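## Task

Shelf spots carry lot numbers on the shelf edge directly beneath them, and several spots may share a number. Bring one cardboard box from a lot 451 spot and one from a lot 434 spot onto the desk so that nothing of either box sticks out over the desk edge. Every other cardboard box must stay on its own shelf. If no spot in the storeroom has one of these lots, leave that lot out. The robot must not topple or finish leaning, or the task fails.

## Robot and tools

Robot: a simulated Hello Robot Stretch 3 with one arm. It has a two-wheel base (0.33 m long, 0.34 m wide, rounded back) that pivots about a point 0.05 m behind its front edge and cannot drive sideways. A lift rides a vertical mast, and a telescoping arm reaches out to the robot's RIGHT, so the gripper is brought forward or back by driving the base. A wrist (yaw, pitch, roll) carries a gripper; a pan/tilt head holds two cameras.

Frames: base frame has its origin on the floor between the drive wheels, x forward, y left, z up, in metres. hand_pose is reported in it, at the point where the closed fingertips meet; with all wrist joints at zero its x axis is up, y points back along the arm toward the mast, z toward the rear. The odometry frame is the base frame at scene start; base_odometry only counts wheel rotation, so slip looks like travel. Heading is in rad, left positive.

Tools:
- move: one action per call. "base" holds exactly one key: {"translate_m": d} is a relative straight drive of d metres (forward positive, -3 to 3) or {"rotate_rad": d} a relative turn in place (left positive, -6.4 to 6.4), both counted from the base position in the latest state report. "joints" is a single object of absolute targets by name: lift_m 0 to 1.1 m; arm_m 0 to 0.52 m extension; wrist_yaw_rad -1.345 to 4.42 (0 along the arm, positive toward the front); wrist_pitch_rad -1.57 to 0.451 (0 level, negative tips fingers down); wrist_roll_rad -2.911 to 2.918; gripper_m -0.089 to 0.179 (larger is wider; real fingertip gap is 0.007 to 0.025 m smaller); head_pan_rad -3.953 to 1.73 (0 ahead, positive left, -1.57 along the arm); head_tilt_rad -1.53 to 0.419 (negative looks down). Optional: "pace" "default" or "max"; "speeds" sets per-motion top speeds by the same key names (up to max pace); "contact_limits" gives a stopping effort: arm_m and translate_m/rotate_rad take a number 1 to 100 (motor_effort %), lift_m takes {"down": n, "up": n} on a 1 to 100 force scale (about 12 or more for down). A limit must accompany a command for that same motion. {"servos": "reboot"} goes alone and re-enables servos that shut off. "cameras" lists head_camera, nav_camera, wrist_camera or all. "blocking" false returns quickly while motion continues; later moves only replace targets they name. A move with no action just reports the state, images and scene number. Unknown keys make a call invalid; out-of-range values get it refused.
- wait {seconds: 0 to 10}: lets time pass, returns early once running moves settle.
- stop: brakes all running motions; braked joints may keep pressing on contacts.
- zoom_image {camera, region [x0,y0,x1,y1]}: enlarges part of that camera's latest image, at most 504 px per side.
- finished_scene {scene}: ends the scene irreversibly; the box placement must hold without the robot.

Order matters: if a move or wait is refused, or an unrequested stop (contact_stop, time_out, torque_fault) occurs, the remaining move, wait and finished_scene calls in that reply are skipped.

Base speed is capped low unless lift_m < 0.30, arm_m < 0.03 and wrist_yaw_rad > 2.54 (wrist stowed).

Results: "move" is done or the worst status; base_status and joint_status per motion: moving, done, off_target (resting short, may still push), stopped, contact_stop (that joint goes slack), time_out, torque_fault (joint limp until reboot). on_its_own notes uncommanded behaviour; "held at" is a target, not a reading. motor_effort is percent, positive toward larger values, peak in brackets; an out-of-range rest effort suggests load or contact. lidar_m: 12 distances in 30-degree sectors, first straight ahead, counter-clockwise (4th left, 7th behind, 10th right), at 0.17 m height; "-" means none or very near. wrist_depth_mm and head_depth_mm: 7x7 grids of median depth, "-" for unreadable. turned_by_wheels vs turned_by_imu: trust the IMU if they differ by over 0.15. base_tilt gives forward/right lean in degrees (few degrees bias). pictures names image order.

Images: head_camera arrives rotated; turn it a quarter clockwise. nav_camera needs a quarter counter-clockwise. Calibration K and T_world_to_cam map base-frame points to pixels, with small errors.

Gripper: close to a value below the box width to grip; open to at least 0.05 beyond the width to release. Readings do not confirm a hold.

Safety: before folding the wrist to yaw 3.0 or unfolding it, put lift_m within 0.32 to 0.95, pitch at -0.4, roll near 0; once folded the lift may drop to 0.25. With yaw below -0.4 keep pitch at -0.5 or lower. Wrist and head have no contact stop. The robot can tip if the arm presses on something rigid while the gripper is higher than about 0.45 m, or if it drives while gripping or pushing a fixed object; if base_tilt shows a lean, back the gripper off. Use a low lift "down" limit when lowering onto surfaces. Avoid dropping boxes, releasing them while moving, slamming, and hard pushes or collisions; knocking other boxes off shelves breaks the goal.

Each tool is called after "Call:" as name(argument=value, ...), one argument or row to a line, values as JSON.

## Session

Call:
move(
)

Scene clock: 0.00 s.
base_odometry: x=+0.000 y=+0.000 heading=+0.000
turned_by_wheels: +0.000
turned_by_imu: +0.000
base_tilt: forward=-0.3 right=-1.3
lidar_m: 0.73 0.73 0.85 1.53 2.66 1.26 1.01 1.11 1.82 1.63 1.40 0.83
head_depth_mm: 802 792 784 776 768 761 757 / 774 765 758 751 744 737 730 / 748 740 734 728 721 715 708 / 724 715 710 705 699 694 687 / 702 695 689 684 679 672 667 / 681 673 667 664 658 652 648 / 661 655 652 644 640 634 631
base_status: not commanded
joint_positions: lift_m=+0.374 arm_m=+0.001 wrist_yaw_rad=+3.009 wrist_pitch_rad=-0.462 wrist_roll_rad=+0.000 gripper_m=+0.037 head_pan_rad=+0.000 head_tilt_rad=-0.003
joint_status: not commanded
measured_speeds: all 0
motor_effort: left_wheel=-0.4 right_wheel=+0.1 lift_m=+22.4 arm_m=-2.9 wrist_yaw_rad=-1.0 wrist_pitch_rad=+1.9 wrist_roll_rad=-0.1 gripper_m=+0.3 head_pan_rad=+1.2 head_tilt_rad=+6.7
hand_pose: x=+0.0076 y=+0.0712 z=+0.3774 quat_wxyz=(+0.207, +0.697, +0.116, +0.676) (m; base frame)
wrist_depth_mm: - 138 - - - 859 - / - 151 - - - 975 - / - 167 922 - - 937 - / 840 775 203 821 806 791 762 / 698 671 212 657 648 671 666 / 590 599 126 579 128 582 578 / 522 546 287 355 507 509 509
pictures: head_camera (sideways), nav_camera (sideways), wrist_camera
camera_calibration:
head_camera: T_world_to_cam=[[0.049258, -0.0462949, -0.997713, 1.31416], [0.0559933, 0.997482, -0.0435198, 0.0560066], [0.997215, -0.0537216, 0.0517262, -0.117899], [0, 0, 0, 1]] pos_world=[0.0497012, -0.00136013, 1.31969]
nav_camera: T_world_to_cam=[[-0.0233498, 0.0170467, 0.999582, -1.25828], [0.00969844, -0.999804, 0.017277, 0.0275711], [0.99968, 0.0100978, 0.0231799, -0.0831342], [0, 0, 0, 1]] pos_world=[0.0534596, 0.0498547, 1.25921]
wrist_camera: T_world_to_cam=[[0.994963, -0.0965217, -0.0270514, 0.016197], [-0.0806635, -0.610724, -0.787724, 0.37395], [0.0595115, 0.785938, -0.615434, 0.342021], [0, 0, 0, 1]] pos_world=[-0.00630544, -0.0388635, 0.505499]

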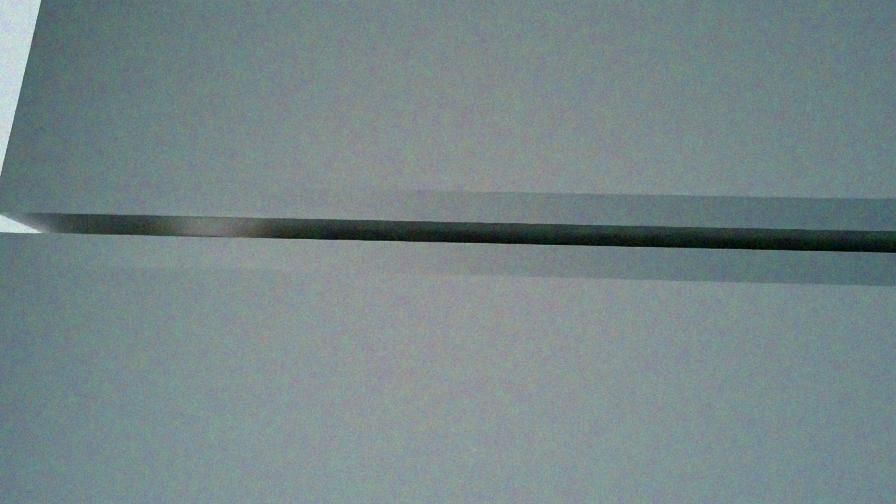

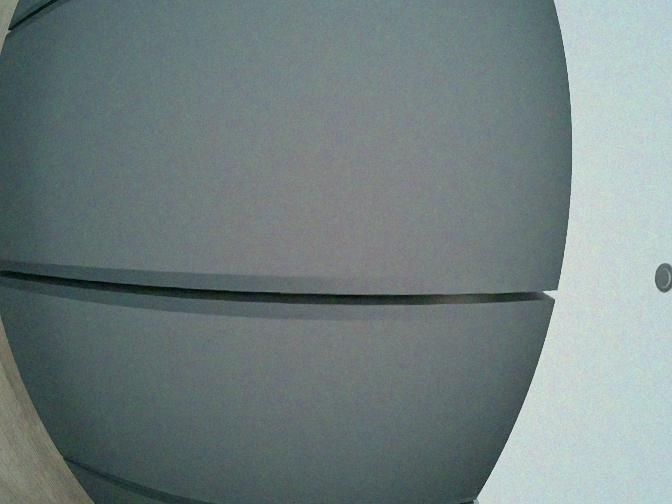

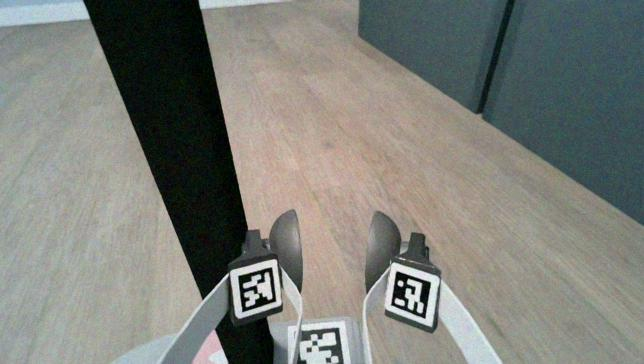

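Cabinet ahead. Look around with the head.

Call:
move(
  joints={"head_pan_rad":-1.57,"head_tilt_rad":-0.2},
  cameras=["head_camera","nav_camera"],
)

Call:
move(
  joints={"head_pan_rad":-2.9},
  cameras=["head_camera","nav_camera"],
)

Call:
move(
  joints={"head_pan_rad":1.57},
  cameras=["head_camera","nav_camera"],
)

Scene clock: 6.43 s.
move: done
base_odometry: x=+0.000 y=+0.000 heading=+0.000
turned_by_wheels: +0.000
turned_by_imu: +0.000
base_tilt: forward=-0.5 right=-1.2
lidar_m: 0.72 0.72 0.85 1.53 2.66 1.26 1.01 1.11 1.82 1.62 1.39 0.83
head_depth_mm: 2146 1831 1880 2306 2406 2298 1747 / 2079 2022 2115 2043 2058 2059 1743 / 2020 2044 2122 2166 2219 2222 1740 / 1943 1957 2047 2092 2140 2208 1717 / 1870 1722 1967 1806 1875 1900 1719 / 1826 1814 1893 1908 1952 1993 1686 / 1755 1808 1849 1900 1967 1973 1638
base_status: not commanded
joint_positions: lift_m=+0.374 arm_m=+0.001 wrist_yaw_rad=+3.009 wrist_pitch_rad=-0.462 wrist_roll_rad=+0.000 gripper_m=+0.037 head_pan_rad=-1.607 head_tilt_rad=-0.199
joint_status: all done
measured_speeds: all 0
motor_effort: left_wheel=-0.3(0.8) right_wheel=+0.3(1.1) lift_m=+23.5(23.9) arm_m=-9.8(10.1) wrist_yaw_rad=-1.1(1.5) wrist_pitch_rad=+1.9(2.0) wrist_roll_rad=-0.1(0.3) gripper_m=+0.9(0.9) head_pan_rad=+3.4(6.2) head_tilt_rad=-2.8(8.5)
hand_pose: x=+0.0076 y=+0.0712 z=+0.3774 quat_wxyz=(+0.207, +0.697, +0.116, +0.676) (m; base frame)
wrist_depth_mm: - 138 - - - 852 - / - 151 - - - 968 - / - 167 936 - - 933 - / 835 782 204 815 797 801 760 / 704 668 211 666 649 673 667 / 600 597 126 576 129 588 580 / 524 537 287 353 499 515 510
pictures: head_camera (sideways), nav_camera (sideways)
camera_calibration:
head_camera: T_world_to_cam=[[-0.0410216, 0.147558, -0.988202, 1.30203], [0.995151, -0.0824558, -0.0536224, 0.0633368], [-0.0893954, -0.98561, -0.14346, 0.142867], [0, 0, 0, 1]] pos_world=[0.00315355, -0.0460923, 1.31057]
nav_camera: T_world_to_cam=[[0.0108684, -0.172339, 0.984978, -1.2392], [-0.999616, 0.0232185, 0.0150924, 0.0365733], [-0.0254707, -0.984764, -0.172021, 0.177312], [0, 0, 0, 1]] pos_world=[0.0545436, -0.039802, 1.25053]

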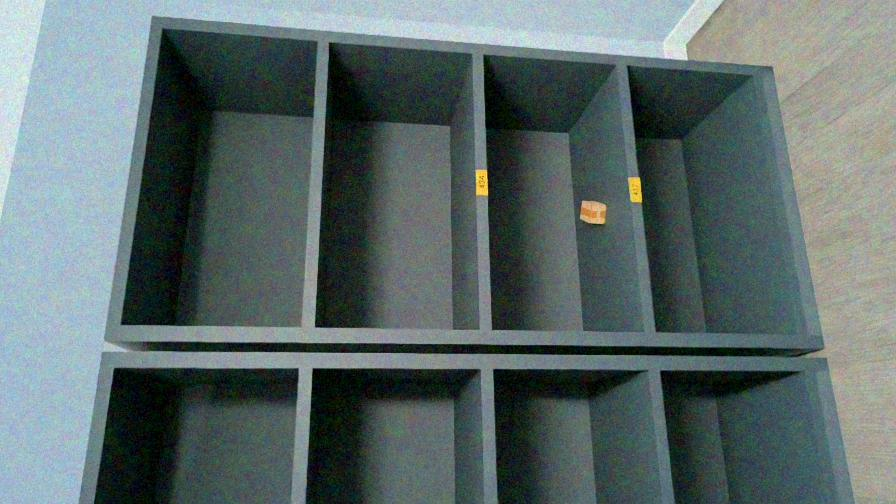

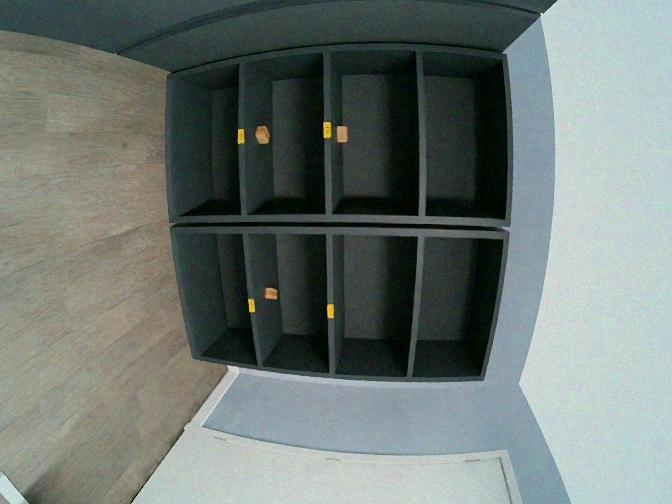

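Scene clock: 8.60 s.
move: done
base_odometry: x=+0.000 y=+0.000 heading=+0.000
turned_by_wheels: +0.000
turned_by_imu: +0.000
base_tilt: forward=-0.3 right=-1.2
lidar_m: 0.72 0.73 0.86 1.53 2.66 1.25 1.01 1.11 1.81 1.62 1.39 0.83
head_depth_mm: 1419 1459 1502 1539 1579 1094 897 / 1413 1455 1494 1539 1574 1080 1268 / 1407 1447 1497 1538 1568 1072 1551 / 1406 1448 1493 1534 1557 1064 1197 / 1408 1446 1488 1521 1562 1056 1204 / 1396 1430 1483 1524 1570 1613 1644 / 1381 1416 1459 1507 1548 1600 1633
base_status: not commanded
joint_positions: lift_m=+0.374 arm_m=+0.001 wrist_yaw_rad=+3.009 wrist_pitch_rad=-0.462 wrist_roll_rad=+0.000 gripper_m=+0.037 head_pan_rad=-2.908 head_tilt_rad=-0.200
joint_status: all done
measured_speeds: translate_m=+0.000 rotate_rad=+0.000 lift_m=+0.000 arm_m=+0.000 wrist_yaw_rad=+0.000 wrist_pitch_rad=+0.000 wrist_roll_rad=+0.000 head_pan_rad=+0.024 head_tilt_rad=+0.000
motor_effort: left_wheel=-0.3(0.8) right_wheel=+0.3(1.1) lift_m=+23.3(23.8) arm_m=-13.2(13.3) wrist_yaw_rad=+0.3(1.6) wrist_pitch_rad=+1.9(2.1) wrist_roll_rad=-0.1(0.3) gripper_m=+0.2(1.1) head_pan_rad=+3.4(4.6) head_tilt_rad=-2.8(3.6)
hand_pose: x=+0.0076 y=+0.0712 z=+0.3774 quat_wxyz=(+0.207, +0.697, +0.116, +0.676) (m; base frame)
wrist_depth_mm: - 139 - - - 853 - / - 151 - - - 980 - / - 167 923 - - 945 - / 851 774 203 808 800 792 762 / 696 678 212 667 664 676 662 / 600 598 126 574 129 582 583 / 528 543 287 354 505 515 509
pictures: head_camera (sideways), nav_camera (sideways)
camera_calibration:
head_camera: T_world_to_cam=[[0.132203, 0.0789771, -0.988071, 1.30085], [0.185431, -0.981193, -0.0536169, 0.0683382], [-0.973724, -0.176131, -0.144361, 0.149365], [0, 0, 0, 1]] pos_world=[-0.0392088, -0.00937695, 1.31056]
nav_camera: T_world_to_cam=[[-0.164113, -0.056538, 0.98482, -1.23787], [-0.243645, 0.969747, 0.0150709, 0.0320817], [-0.955879, -0.237473, -0.172924, 0.184112], [0, 0, 0, 1]] pos_world=[-0.0193452, -0.0573759, 1.25043]

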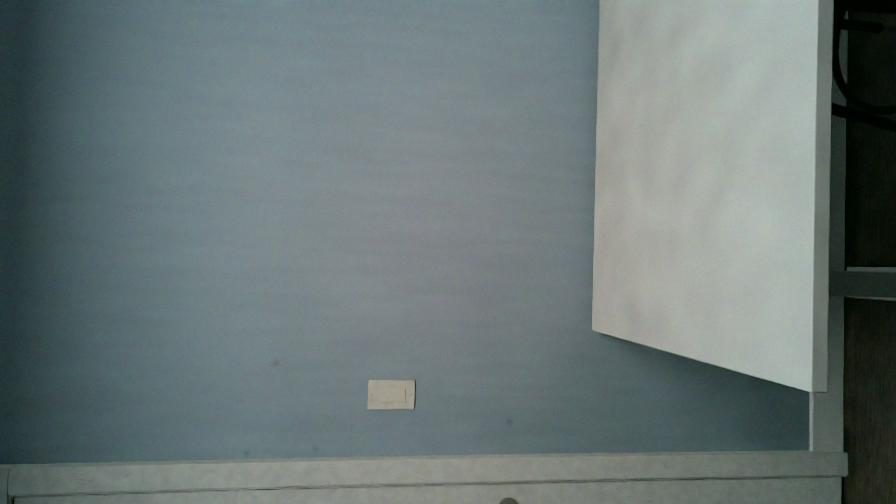

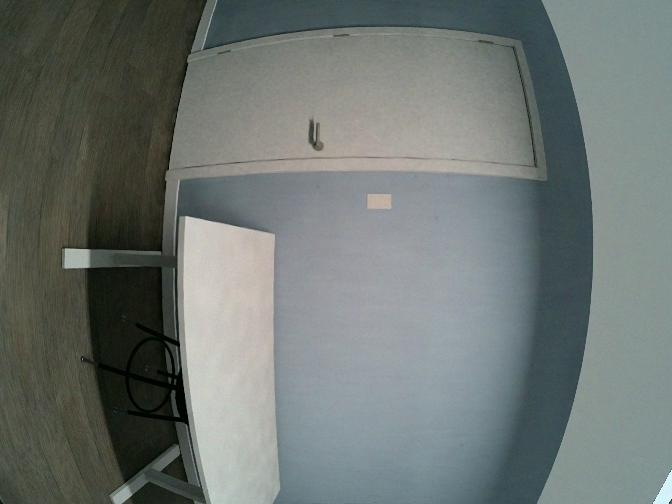

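Scene clock: 12.03 s.
move: done
base_odometry: x=+0.000 y=+0.000 heading=+0.000
turned_by_wheels: +0.000
turned_by_imu: +0.000
base_tilt: forward=-0.4 right=-1.2
lidar_m: 0.73 0.72 0.85 1.52 2.66 1.25 1.01 1.11 1.81 1.63 1.39 0.83
head_depth_mm: 1298 1204 1205 1204 1215 1218 1219 / 2357 1492 1489 1486 1500 1508 1506 / - 2610 2682 2776 2858 2239 1717 / - 2518 2593 2721 2750 2335 1713 / - 2479 2552 2624 2706 2327 1714 / - 2433 2437 2550 2607 2305 1695 / - 2332 2411 2479 2560 2291 1702
base_status: not commanded
joint_positions: lift_m=+0.374 arm_m=+0.001 wrist_yaw_rad=+3.009 wrist_pitch_rad=-0.462 wrist_roll_rad=+0.000 gripper_m=+0.037 head_pan_rad=+1.578 head_tilt_rad=-0.200
joint_status: all done
measured_speeds: translate_m=+0.000 rotate_rad=+0.000 lift_m=+0.000 arm_m=+0.000 wrist_yaw_rad=+0.000 wrist_pitch_rad=+0.000 wrist_roll_rad=+0.000 head_pan_rad=-0.024 head_tilt_rad=+0.000
motor_effort: left_wheel=-0.5(0.7) right_wheel=-0.1(1.1) lift_m=+23.2(23.9) arm_m=-13.1(13.7) wrist_yaw_rad=-0.2(1.8) wrist_pitch_rad=+1.9(2.0) wrist_roll_rad=-0.1(0.3) gripper_m=+0.6(1.1) head_pan_rad=-3.4(6.9) head_tilt_rad=-2.5(4.0)
hand_pose: x=+0.0076 y=+0.0712 z=+0.3774 quat_wxyz=(+0.207, +0.697, +0.116, +0.676) (m; base frame)
wrist_depth_mm: - 138 - - - 857 - / - 150 - - - 954 - / - 167 935 - - 938 - / 830 765 204 813 798 800 762 / 696 669 211 659 657 672 661 / 601 596 126 576 128 580 583 / 529 540 288 355 504 513 511
pictures: head_camera (sideways), nav_camera (sideways)
camera_calibration:
head_camera: T_world_to_cam=[[0.0473416, -0.146729, -0.988043, 1.30135], [-0.997796, 0.0391046, -0.0536161, 0.0754851], [0.046504, 0.988404, -0.144554, 0.143385], [0, 0, 0, 1]] pos_world=[0.00704272, 0.0462709, 1.31056]
nav_camera: T_world_to_cam=[[-0.0183424, 0.172704, 0.984803, -1.23873], [0.999682, 0.0201996, 0.0150771, 0.0244713], [-0.0172888, 0.984767, -0.17302, 0.178557], [0, 0, 0, 1]] pos_world=[-0.0440977, 0.0376016, 1.25043]

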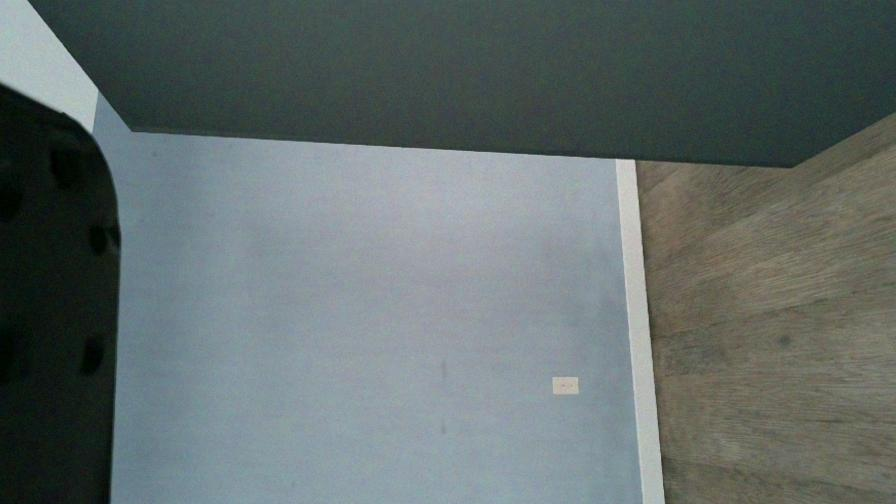

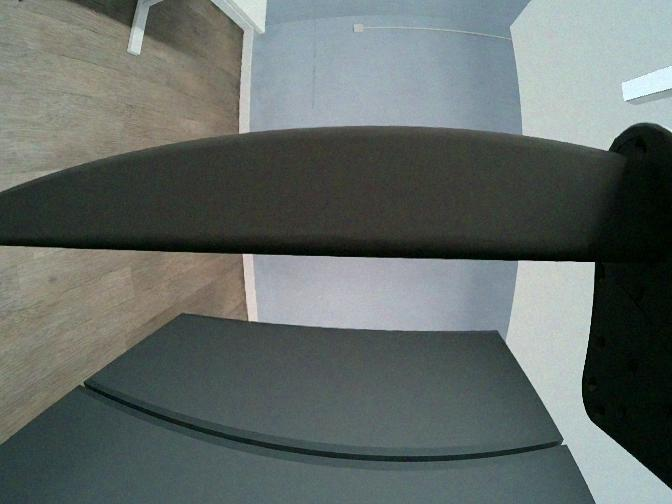

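Call:
move(
  joints={"head_pan_rad":-1.57,"head_tilt_rad":-0.3},
  cameras=["head_camera","nav_camera"],
)

Call:
zoom_image(
  camera="head_camera",
  region=[380, 100, 680, 260],
)

Call:
zoom_image(
  camera="nav_camera",
  region=[160, 40, 440, 400],
)

Call:
move(
  joints={"head_pan_rad":-1.9},
  cameras=["head_camera"],
)

Call:
zoom_image(
  camera="head_camera",
  region=[380, 0, 680, 500],
)

Scene clock: 27.27 s.
move: done
base_odometry: x=+0.000 y=+0.000 heading=+0.000
turned_by_wheels: +0.000
turned_by_imu: +0.000
base_tilt: forward=-0.4 right=-1.3
lidar_m: 0.72 0.73 0.85 1.53 2.66 1.26 1.01 1.11 1.81 1.63 1.39 0.83
head_depth_mm: 1826 1818 1884 1998 2404 2039 1559 / 1834 2024 2140 2177 2169 2004 1562 / 1871 1966 2099 2206 2311 1939 1547 / 1718 1919 2049 2127 2133 1899 1536 / 1424 1483 1558 1650 1757 1828 1534 / 1628 1814 1923 2020 2050 1861 1525 / 1645 1784 1879 1976 1902 1845 1515
base_status: not commanded
joint_positions: lift_m=+0.374 arm_m=+0.001 wrist_yaw_rad=+3.009 wrist_pitch_rad=-0.462 wrist_roll_rad=+0.000 gripper_m=+0.037 head_pan_rad=-1.578 head_tilt_rad=-0.303
joint_status: all done
measured_speeds: translate_m=+0.000 rotate_rad=+0.000 lift_m=+0.000 arm_m=+0.000 wrist_yaw_rad=+0.000 wrist_pitch_rad=+0.000 wrist_roll_rad=+0.000 head_pan_rad=+0.024 head_tilt_rad=+0.000
motor_effort: left_wheel=-0.4(0.8) right_wheel=+0.9(1.3) lift_m=+23.3(23.8) arm_m=-13.0(13.6) wrist_yaw_rad=+0.1(1.7) wrist_pitch_rad=+2.0(2.1) wrist_roll_rad=-0.2(0.5) gripper_m=+0.3(1.0) head_pan_rad=+3.3(5.6) head_tilt_rad=+2.1(6.7)
hand_pose: x=+0.0076 y=+0.0712 z=+0.3774 quat_wxyz=(+0.207, +0.697, +0.116, +0.676) (m; base frame)
wrist_depth_mm: - 139 - - - 861 - / - 151 - - - 968 - / - 167 933 - - 950 - / 847 770 204 822 799 795 771 / 696 667 211 661 656 665 669 / 600 594 126 573 129 583 580 / 529 532 288 351 506 514 507
pictures: head_camera (sideways), nav_camera (sideways)
camera_calibration:
head_camera: T_world_to_cam=[[-0.0444705, 0.247729, -0.967808, 1.2754], [0.997156, -0.048003, -0.0581063, 0.0692061], [-0.0608523, -0.967639, -0.24489, 0.274709], [0, 0, 0, 1]] pos_world=[0.00442505, -0.0468132, 1.30564]
nav_camera: T_world_to_cam=[[0.0150555, -0.272802, 0.961952, -1.20911], [-0.999882, -0.00700376, 0.0136629, 0.0384419], [0.00301002, -0.962045, -0.272875, 0.308396], [0, 0, 0, 1]] pos_world=[0.0557127, -0.0328873, 1.24673]

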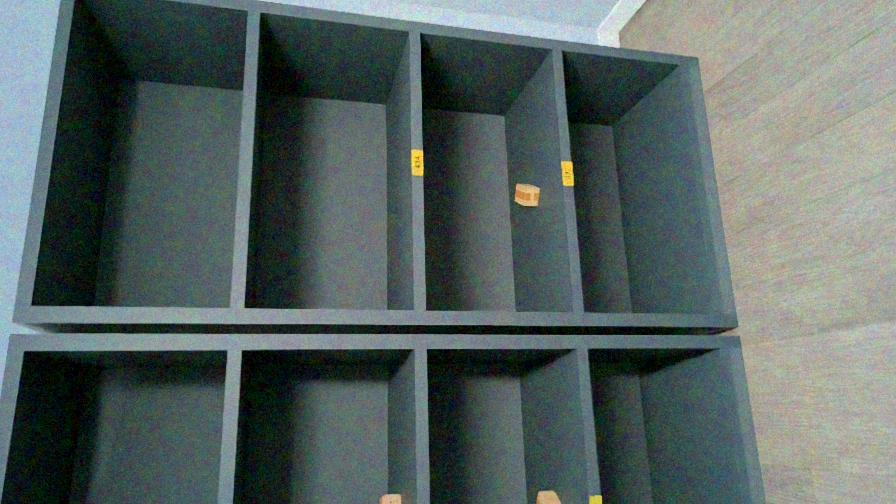

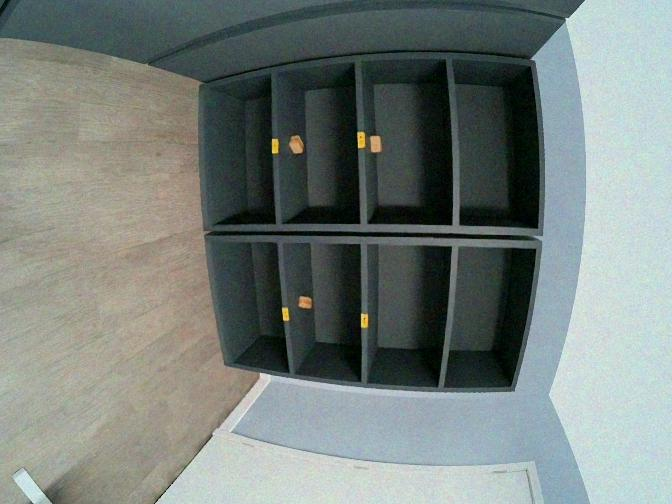

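Scaled by 1.680 from the camera's 896x504 image, which has a finer 1280x720 frame.

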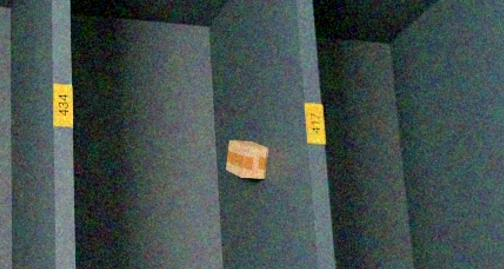

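Scaled by 1.400 from the camera's 672x504 image, which has a finer 792x594 frame.

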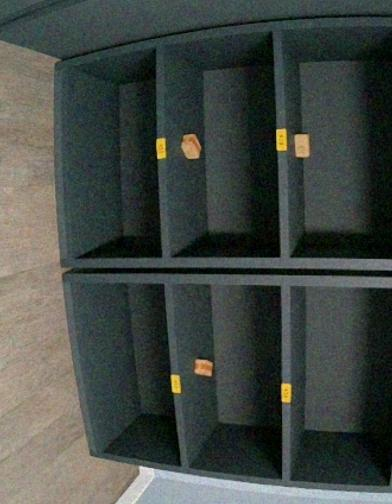

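Scene clock: 28.03 s.
move: done
base_odometry: x=+0.000 y=+0.000 heading=+0.000
turned_by_wheels: +0.000
turned_by_imu: +0.000
base_tilt: forward=-0.4 right=-1.2
lidar_m: 0.72 0.73 0.85 1.52 2.66 1.26 1.01 1.12 1.81 1.63 1.39 0.83
head_depth_mm: 1675 1713 1759 1805 1855 1872 1553 / 1914 1963 2014 2073 2120 2028 1552 / 2154 2233 2297 2381 2464 2016 1557 / 1917 1873 1977 2074 2232 1987 1540 / 1924 2055 2168 2241 2325 1978 1531 / 1771 1927 2048 2147 2243 1902 1533 / 1649 1837 1934 2013 2050 1859 1522
base_status: not commanded
joint_positions: lift_m=+0.374 arm_m=+0.001 wrist_yaw_rad=+3.009 wrist_pitch_rad=-0.462 wrist_roll_rad=+0.000 gripper_m=+0.037 head_pan_rad=-1.907 head_tilt_rad=-0.303
joint_status: all done
measured_speeds: all 0
motor_effort: left_wheel=-0.3(0.8) right_wheel=+0.3(1.2) lift_m=+23.2(23.8) arm_m=-12.3(13.1) wrist_yaw_rad=-0.7(1.6) wrist_pitch_rad=+2.0(2.0) wrist_roll_rad=+0.2(0.2) gripper_m=+0.7(1.0) head_pan_rad=-1.4(4.0) head_tilt_rad=+3.6(3.6)
hand_pose: x=+0.0076 y=+0.0712 z=+0.3774 quat_wxyz=(+0.207, +0.697, +0.116, +0.676) (m; base frame)
wrist_depth_mm: - 139 - - - 855 - / - 150 - - - 985 - / - 167 899 - - 939 - / 831 771 204 814 811 796 765 / 699 672 211 660 658 672 677 / 600 596 126 572 129 578 576 / 524 538 287 351 502 508 510
pictures: head_camera (sideways)
camera_calibration:
head_camera: T_world_to_cam=[[0.037835, 0.24883, -0.967808, 1.27492], [0.928377, -0.367073, -0.0580836, 0.0695342], [-0.369709, -0.896293, -0.244896, 0.276551], [0, 0, 0, 1]] pos_world=[-0.0105469, -0.0438427, 1.30564]

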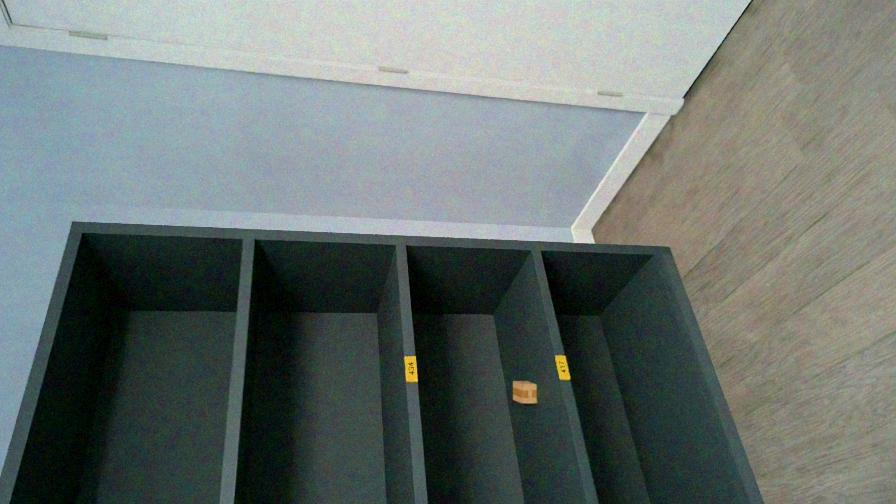

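Scaled by 1.008 from the camera's 896x504 image, which has a finer 1280x720 frame.

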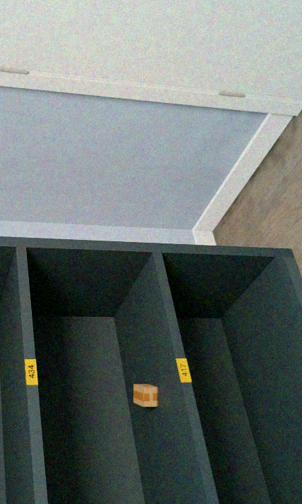

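Call:
move(
  joints={"head_pan_rad":-1.2},
  cameras=["head_camera"],
)

Call:
zoom_image(
  camera="head_camera",
  region=[350, 150, 650, 400],
)

Call:
move(
  joints={"head_pan_rad":-2.7,"head_tilt_rad":-0.45},
  cameras=["head_camera","nav_camera"],
)

Call:
move(
  joints={"head_pan_rad":-3.8},
  cameras=["head_camera","nav_camera"],
)

Scene clock: 37.23 s.
move: done
base_odometry: x=+0.000 y=+0.000 heading=+0.000
turned_by_wheels: +0.000
turned_by_imu: +0.000
base_tilt: forward=-0.3 right=-1.2
lidar_m: 0.72 0.73 0.85 1.53 2.66 1.26 1.01 1.11 1.81 1.63 1.39 0.83
head_depth_mm: 1408 1450 1864 1949 2050 1931 1551 / 1672 1841 1881 1702 1685 1785 1557 / 1687 1863 1959 2047 2016 1898 1539 / 1700 1875 1996 2085 2125 1894 1536 / 1723 1910 2007 2102 2105 1884 1533 / 1553 1656 1728 1791 1831 1873 1531 / 1388 1425 1459 1506 1541 1595 1493
base_status: not commanded
joint_positions: lift_m=+0.374 arm_m=+0.001 wrist_yaw_rad=+3.009 wrist_pitch_rad=-0.462 wrist_roll_rad=+0.000 gripper_m=+0.037 head_pan_rad=-1.179 head_tilt_rad=-0.300
joint_status: all done
measured_speeds: all 0
motor_effort: left_wheel=-0.5(0.6) right_wheel=+0.2(1.0) lift_m=+23.1(24.0) arm_m=-13.1(13.1) wrist_yaw_rad=-0.2(1.3) wrist_pitch_rad=+1.9(2.1) wrist_roll_rad=+0.1(0.2) gripper_m=+0.3(0.8) head_pan_rad=+0.3(5.1) head_tilt_rad=+4.8(6.2)
hand_pose: x=+0.0076 y=+0.0712 z=+0.3774 quat_wxyz=(+0.207, +0.697, +0.116, +0.676) (m; base frame)
wrist_depth_mm: - 138 - - - 867 - / - 151 - - - 978 - / - 167 934 - - 940 - / 835 771 203 811 815 792 768 / 699 676 210 669 659 662 663 / 604 597 126 570 128 588 578 / 527 535 288 353 501 511 505
pictures: head_camera (sideways)
camera_calibration:
head_camera: T_world_to_cam=[[-0.136148, 0.208517, -0.968496, 1.27684], [0.937596, 0.342858, -0.0579869, 0.069377], [0.319965, -0.915953, -0.242184, 0.268824], [0, 0, 0, 1]] pos_world=[0.0227774, -0.0437996, 1.30574]

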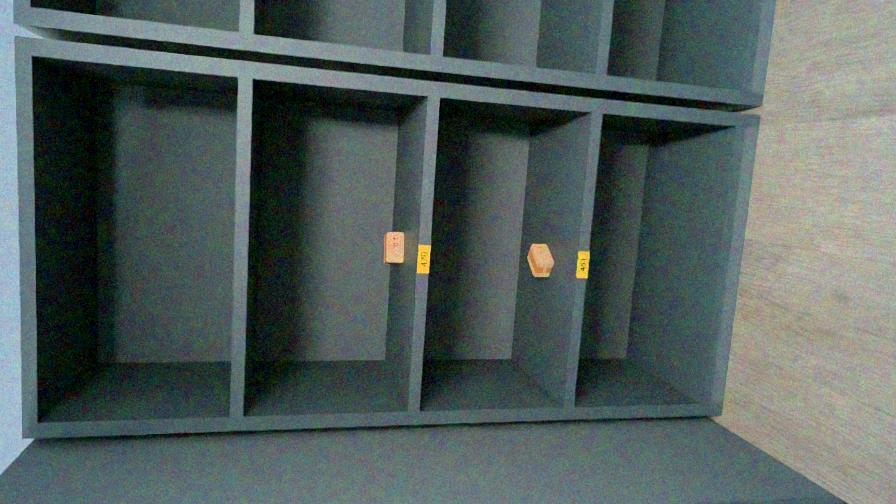

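Scaled by 1.680 from the camera's 896x504 image, which has a finer 1280x720 frame.

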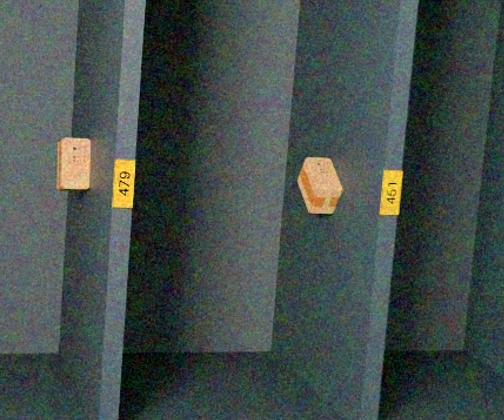

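Scene clock: 38.47 s.
move: done
base_odometry: x=+0.000 y=+0.000 heading=+0.000
turned_by_wheels: +0.000
turned_by_imu: +0.000
base_tilt: forward=-0.4 right=-1.2
lidar_m: 0.72 0.73 0.86 1.53 2.66 1.26 1.01 1.12 1.82 1.62 1.39 0.83
head_depth_mm: 1266 1355 1451 1499 1033 1595 1365 / 1282 1365 1472 1537 1022 1646 1369 / 1309 1388 1492 1520 1017 1588 1368 / 1328 1420 1529 1636 1109 1690 1353 / 1345 1433 1558 1688 1844 1669 1352 / 1347 1459 1574 1712 1873 1662 1336 / 1376 1489 1605 1749 1920 1657 1340
base_status: not commanded
joint_positions: lift_m=+0.374 arm_m=+0.001 wrist_yaw_rad=+3.009 wrist_pitch_rad=-0.462 wrist_roll_rad=+0.000 gripper_m=+0.037 head_pan_rad=-2.731 head_tilt_rad=-0.449
joint_status: all done
measured_speeds: all 0
motor_effort: left_wheel=-0.1(0.6) right_wheel=+1.1(1.1) lift_m=+24.0(24.1) arm_m=-11.9(13.1) wrist_yaw_rad=+0.1(2.1) wrist_pitch_rad=+2.0(2.0) wrist_roll_rad=-0.1(0.3) gripper_m=+0.5(0.8) head_pan_rad=+2.6(4.9) head_tilt_rad=-3.9(6.8)
hand_pose: x=+0.0076 y=+0.0712 z=+0.3774 quat_wxyz=(+0.207, +0.697, +0.116, +0.676) (m; base frame)
wrist_depth_mm: - 138 - - - 854 - / - 151 - - - 983 - / - 167 935 - - 938 - / 830 768 204 814 806 783 768 / 694 679 211 662 655 678 664 / 597 599 126 574 129 582 571 / 528 535 287 354 505 510 505
pictures: head_camera (sideways), nav_camera (sideways)
camera_calibration:
head_camera: T_world_to_cam=[[0.334875, 0.196314, -0.921585, 1.21273], [0.369227, -0.927178, -0.0633394, 0.0798709], [-0.866908, -0.319064, -0.382973, 0.45927], [0, 0, 0, 1]] pos_world=[-0.0374595, -0.0174852, 1.29858]
nav_camera: T_world_to_cam=[[-0.368769, -0.179233, 0.912077, -1.14167], [-0.414138, 0.910142, 0.0114093, 0.0378414], [-0.832165, -0.373519, -0.40986, 0.491786], [0, 0, 0, 1]] pos_world=[0.00390494, -0.0553754, 1.24243]

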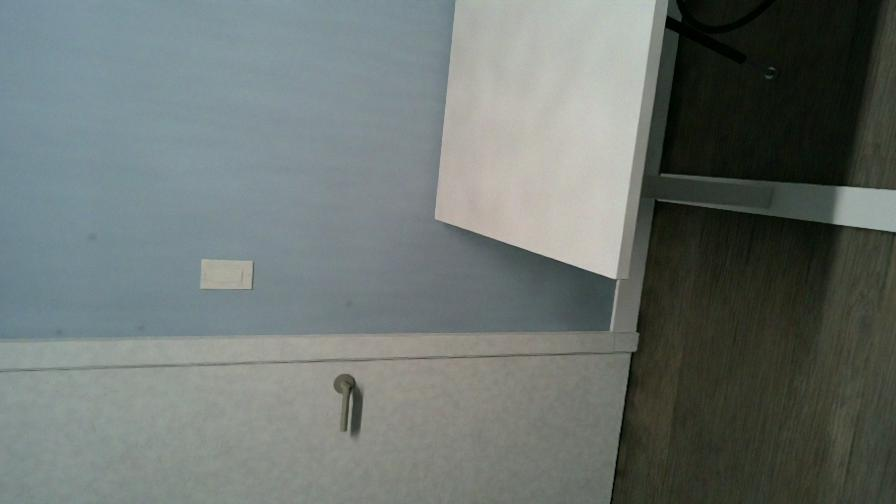

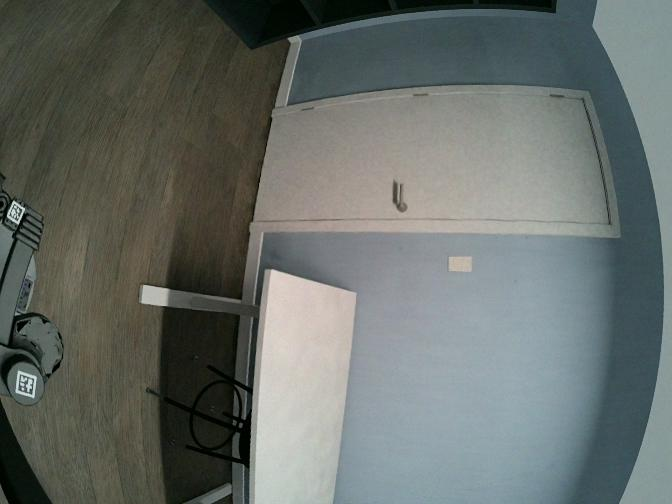

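Scene clock: 39.57 s.
move: done
base_odometry: x=+0.000 y=+0.000 heading=+0.000
turned_by_wheels: +0.000
turned_by_imu: +0.000
base_tilt: forward=-0.2 right=-1.2
lidar_m: 0.73 0.72 0.85 1.52 2.66 1.26 1.01 1.11 1.81 1.63 1.39 0.83
head_depth_mm: 2316 2450 - - - - - / 2436 2553 2723 2932 2364 1753 - / 2498 2713 2920 3018 2242 1696 1368 / 2198 2371 2582 2662 2216 1679 1355 / 1947 2078 2220 1474 1966 1673 1343 / 1745 1851 1970 1463 2011 1670 1346 / 1598 1666 1769 1450 1142 1609 1331
base_status: not commanded
joint_positions: lift_m=+0.374 arm_m=+0.001 wrist_yaw_rad=+3.009 wrist_pitch_rad=-0.462 wrist_roll_rad=+0.000 gripper_m=+0.037 head_pan_rad=-3.835 head_tilt_rad=-0.450
joint_status: all done
measured_speeds: all 0
motor_effort: left_wheel=+0.0(0.7) right_wheel=+0.2(1.0) lift_m=+23.1(24.2) arm_m=-12.9(13.3) wrist_yaw_rad=-0.7(1.4) wrist_pitch_rad=+2.0(2.0) wrist_roll_rad=-0.1(0.3) gripper_m=+0.7(1.0) head_pan_rad=+3.4(6.0) head_tilt_rad=-4.7(5.4)
hand_pose: x=+0.0076 y=+0.0712 z=+0.3774 quat_wxyz=(+0.207, +0.697, +0.116, +0.676) (m; base frame)
wrist_depth_mm: - 139 - - - 872 - / - 151 - - - 962 - / - 167 922 - - 936 - / 835 767 203 805 824 788 751 / 696 669 212 667 661 662 662 / 601 595 126 573 129 581 576 / 529 537 286 355 501 513 510
pictures: head_camera (sideways), nav_camera (sideways)
camera_calibration:
head_camera: T_world_to_cam=[[0.32697, -0.211283, -0.921114, 1.21211], [-0.661546, -0.747216, -0.0634354, 0.0862756], [-0.674868, 0.630101, -0.384091, 0.459572], [0, 0, 0, 1]] pos_world=[-0.0290979, 0.0309889, 1.29848]
nav_camera: T_world_to_cam=[[-0.326903, 0.249273, 0.911591, -1.14124], [0.62618, 0.779596, 0.0113728, 0.0314957], [-0.707837, 0.574537, -0.410942, 0.492375], [0, 0, 0, 1]] pos_world=[-0.044274, -0.0229618, 1.24232]

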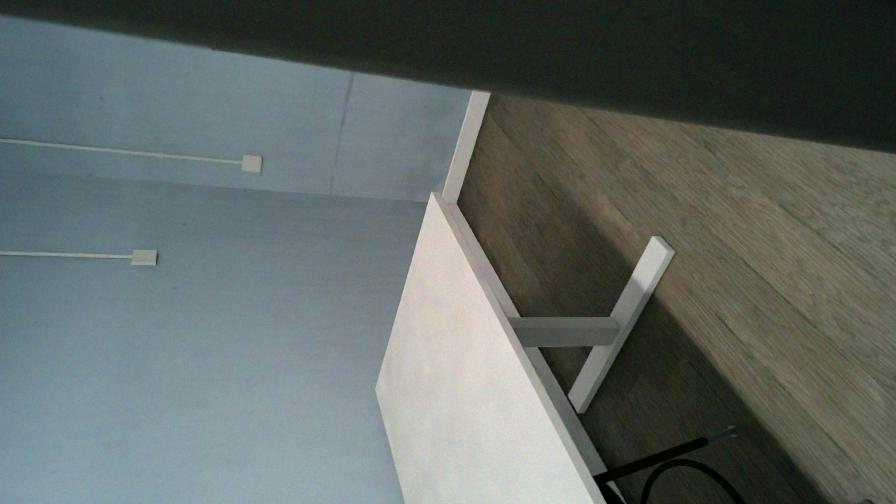

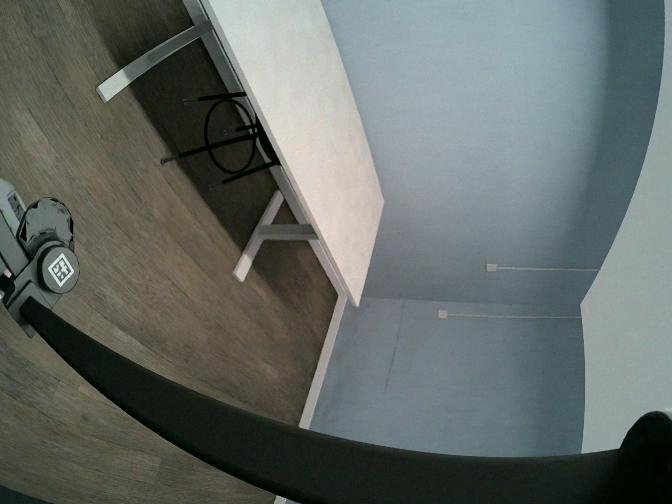

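Call:
move(
  joints={"head_pan_rad":0,"head_tilt_rad":-0.3,"lift_m":0.28},
  base={"rotate_rad":1.78},
  cameras=["nav_camera","head_camera"],
)

Call:
move(
  base={"translate_m":1.3},
  pace="max",
  cameras=["nav_camera"],
)

Scene clock: 76.23 s.
move: done
base_odometry: x=+0.000 y=+0.000 heading=+1.780
turned_by_wheels: +1.780
turned_by_imu: +1.751
base_tilt: forward=-0.3 right=-1.3
lidar_m: 2.65 1.64 1.00 1.11 1.60 1.96 1.63 1.08 0.76 0.73 0.75 0.99
head_depth_mm: 2348 2453 2577 2675 1736 1715 1552 / 2316 2436 2575 2694 2745 2028 1547 / 2320 2404 2529 2671 2731 2029 1544 / 2296 2403 2509 2661 2752 2016 1537 / 2288 2396 2523 2660 2717 1990 1524 / 2262 2397 2475 2671 2702 1978 1529 / 2266 2363 2496 2578 2667 1953 1521
base_status: done
joint_positions: lift_m=+0.280 arm_m=+0.001 wrist_yaw_rad=+3.009 wrist_pitch_rad=-0.462 wrist_roll_rad=+0.000 gripper_m=+0.037 head_pan_rad=+0.004 head_tilt_rad=-0.300
joint_status: all done
measured_speeds: all 0
motor_effort: left_wheel=-8.4(12.5) right_wheel=+8.4(12.7) lift_m=+23.7(26.2) arm_m=-12.6(13.9) wrist_yaw_rad=-0.2(1.9) wrist_pitch_rad=+2.0(2.1) wrist_roll_rad=+0.1(0.4) gripper_m=+0.3(1.1) head_pan_rad=-2.9(5.8) head_tilt_rad=+5.1(9.7)
hand_pose: x=+0.0076 y=+0.0711 z=+0.2828 quat_wxyz=(+0.208, +0.697, +0.116, +0.676) (m; base frame)
wrist_depth_mm: - 138 - - - - - / - 150 - - - - - / 836 167 747 832 807 793 795 / 682 622 203 665 652 640 640 / 568 559 211 535 534 545 553 / 483 297 126 285 129 467 469 / 262 267 248 258 401 416 416
pictures: head_camera (sideways), nav_camera (sideways)
camera_calibration:
head_camera: T_world_to_cam=[[-0.244602, -0.047225, -0.968473, 1.27747], [0.0369882, 0.997632, -0.0579887, 0.0749107], [0.968918, -0.0500062, -0.242276, 0.26502], [0, 0, 0, 1]] pos_world=[0.0529182, -0.00115236, 1.30574]
nav_camera: T_world_to_cam=[[0.270106, 0.0181104, 0.96266, -1.21163], [0.0182684, -0.999739, 0.0136821, 0.0321992], [0.962657, 0.0138906, -0.270366, 0.299235], [0, 0, 0, 1]] pos_world=[0.0386181, 0.0499772, 1.24685]

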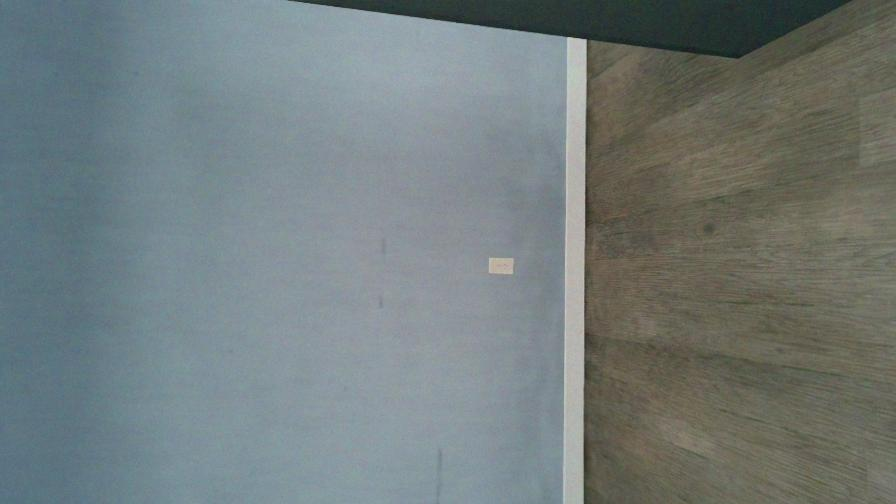

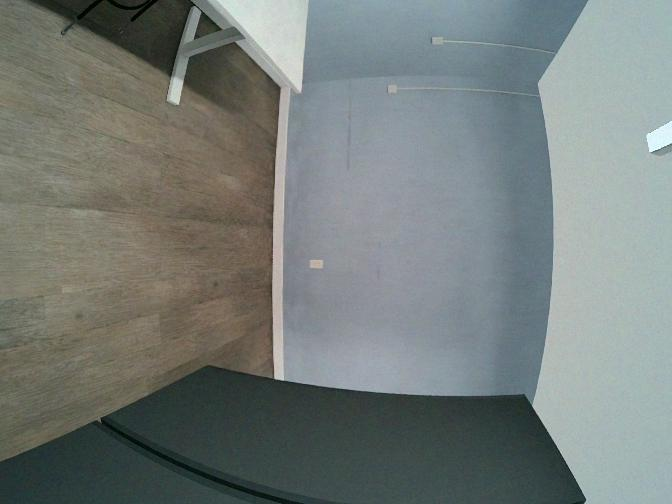

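Scene clock: 81.93 s.
move: done
base_odometry: x=-0.269 y=+1.272 heading=+1.779
turned_by_wheels: +0.000
turned_by_imu: +0.001
base_tilt: forward=-0.3 right=-1.3
lidar_m: 1.37 1.41 1.69 1.16 1.27 1.73 2.91 0.99 0.71 0.67 0.69 1.44
head_depth_mm: 1194 1247 1312 1383 1464 1555 1570 / 1193 1239 1306 1377 1466 1541 1562 / 1179 1237 1297 1361 1447 1531 1549 / 1173 1234 1290 1357 1433 1517 1537 / 1172 1223 1281 1358 1420 1496 1529 / 1165 1210 1275 1333 1404 1494 1528 / 1155 1205 1268 1325 1407 1483 1515
base_status: done
joint_positions: lift_m=+0.280 arm_m=+0.001 wrist_yaw_rad=+3.009 wrist_pitch_rad=-0.462 wrist_roll_rad=+0.000 gripper_m=+0.037 head_pan_rad=+0.000 head_tilt_rad=-0.300
joint_status: not commanded
measured_speeds: all 0
motor_effort: left_wheel=+2.8(9.3) right_wheel=+5.0(18.1) lift_m=+28.8(29.1) arm_m=-12.0(13.6) wrist_yaw_rad=-0.9(2.1) wrist_pitch_rad=+2.0(2.1) wrist_roll_rad=+0.0(0.3) gripper_m=+0.5(0.9) head_pan_rad=-2.2(3.8) head_tilt_rad=+3.4(5.8)
hand_pose: x=+0.0076 y=+0.0711 z=+0.2828 quat_wxyz=(+0.208, +0.697, +0.116, +0.676) (m; base frame)
wrist_depth_mm: - 139 - - - - - / - 150 996 - - - - / 851 167 747 821 809 800 789 / 675 623 203 657 651 651 638 / 566 561 212 539 529 546 545 / 491 296 126 286 129 476 470 / 263 267 247 257 403 415 414
pictures: nav_camera (sideways)
camera_calibration:
nav_camera: T_world_to_cam=[[0.269871, 0.0170044, 0.962746, -1.21172], [0.0142179, -0.999805, 0.0136735, 0.0322438], [0.962792, 0.00999812, -0.27006, 0.298861], [0, 0, 0, 1]] pos_world=[0.0388097, 0.0498541, 1.24685]

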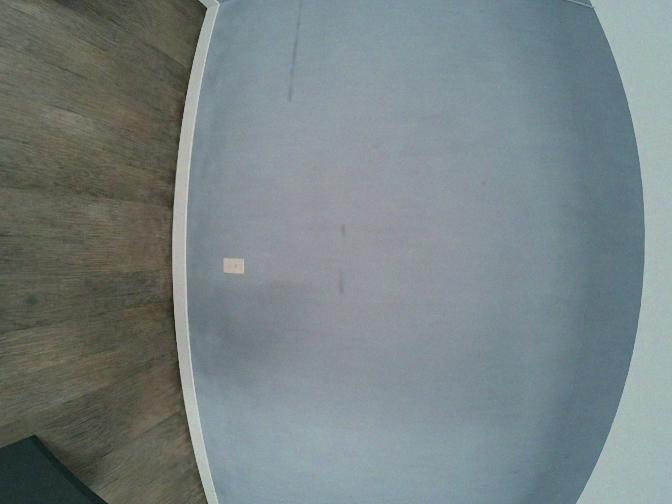

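Call:
move(
  base={"translate_m":0.6},
  pace="max",
)

Call:
move(
  base={"rotate_rad":-1.57},
  joints={"head_pan_rad":-0.6,"head_tilt_rad":-0.2},
  cameras=["nav_camera"],
)

Scene clock: 90.67 s.
move: done
base_odometry: x=-0.394 y=+1.859 heading=+1.780
turned_by_wheels: +0.000
turned_by_imu: +0.000
base_tilt: forward=-0.2 right=-1.2
lidar_m: 0.78 0.80 1.06 1.63 1.67 1.89 3.00 0.96 0.70 0.82 1.15 0.81
head_depth_mm: 660 692 725 765 810 856 909 / 655 685 721 759 802 846 905 / 653 681 718 754 794 843 891 / 649 680 712 749 787 836 890 / 643 674 709 744 786 829 880 / 640 669 702 739 778 823 873 / 638 666 700 734 773 817 864
base_status: done
joint_positions: lift_m=+0.280 arm_m=+0.001 wrist_yaw_rad=+3.009 wrist_pitch_rad=-0.462 wrist_roll_rad=+0.000 gripper_m=+0.037 head_pan_rad=+0.000 head_tilt_rad=-0.300
joint_status: not commanded
measured_speeds: all 0
motor_effort: left_wheel=+3.2(11.2) right_wheel=+2.2(17.1) lift_m=+28.0(31.0) arm_m=-10.6(11.6) wrist_yaw_rad=-0.9(1.5) wrist_pitch_rad=+2.0(2.1) wrist_roll_rad=-0.2(0.3) gripper_m=+0.6(0.8) head_pan_rad=-2.0(3.2) head_tilt_rad=+2.2(3.5)
hand_pose: x=+0.0076 y=+0.0711 z=+0.2828 quat_wxyz=(+0.208, +0.697, +0.116, +0.676) (m; base frame)
wrist_depth_mm: - 138 - - - - - / - 150 - - - - 888 / 834 167 753 817 801 796 794 / 672 624 204 656 665 646 647 / 571 563 212 540 527 549 540 / 489 298 126 284 129 475 462 / 262 267 247 257 397 419 413
pictures: none

Scene clock: 94.03 s.
move: done
base_odometry: x=-0.394 y=+1.859 heading=+0.210
turned_by_wheels: -1.570
turned_by_imu: -1.545
base_tilt: forward=-0.3 right=-1.2
lidar_m: 0.86 1.13 0.81 0.77 0.80 1.08 1.64 1.35 1.74 2.81 0.94 0.69
head_depth_mm: 918 960 1002 1053 1108 1156 1220 / 831 863 899 940 983 1029 1079 / 760 785 815 851 883 917 959 / 699 722 745 773 801 829 862 / 646 665 687 711 734 760 790 / 603 620 638 657 678 700 721 / 600 626 652 678 703 735 762
base_status: done
joint_positions: lift_m=+0.280 arm_m=+0.001 wrist_yaw_rad=+3.009 wrist_pitch_rad=-0.462 wrist_roll_rad=+0.000 gripper_m=+0.037 head_pan_rad=-0.601 head_tilt_rad=-0.200
joint_status: all done
measured_speeds: all 0
motor_effort: left_wheel=+8.0(11.9) right_wheel=-9.4(13.1) lift_m=+30.6(31.5) arm_m=-12.7(13.4) wrist_yaw_rad=-0.3(1.5) wrist_pitch_rad=+2.1(2.1) wrist_roll_rad=-0.2(0.3) gripper_m=+0.5(1.1) head_pan_rad=+2.9(4.7) head_tilt_rad=+6.0(8.8)
hand_pose: x=+0.0076 y=+0.0711 z=+0.2828 quat_wxyz=(+0.208, +0.697, +0.116, +0.676) (m; base frame)
wrist_depth_mm: - 139 - - - - - / - 151 161 - - - 913 / 806 167 209 812 793 795 792 / 676 629 203 662 652 651 640 / 562 560 211 538 536 542 547 / 489 296 126 285 129 470 468 / 261 268 248 258 403 418 413
pictures: nav_camera (sideways)
camera_calibration:
nav_camera: T_world_to_cam=[[0.152146, -0.0835285, 0.984822, -1.2398], [-0.554431, -0.832093, 0.0150797, 0.0339724], [0.818204, -0.54831, -0.17291, 0.173281], [0, 0, 0, 1]] pos_world=[0.0656864, 0.0197213, 1.25043]

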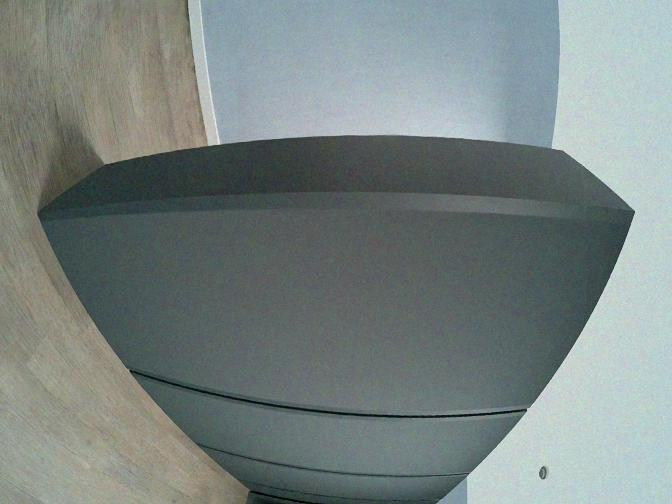

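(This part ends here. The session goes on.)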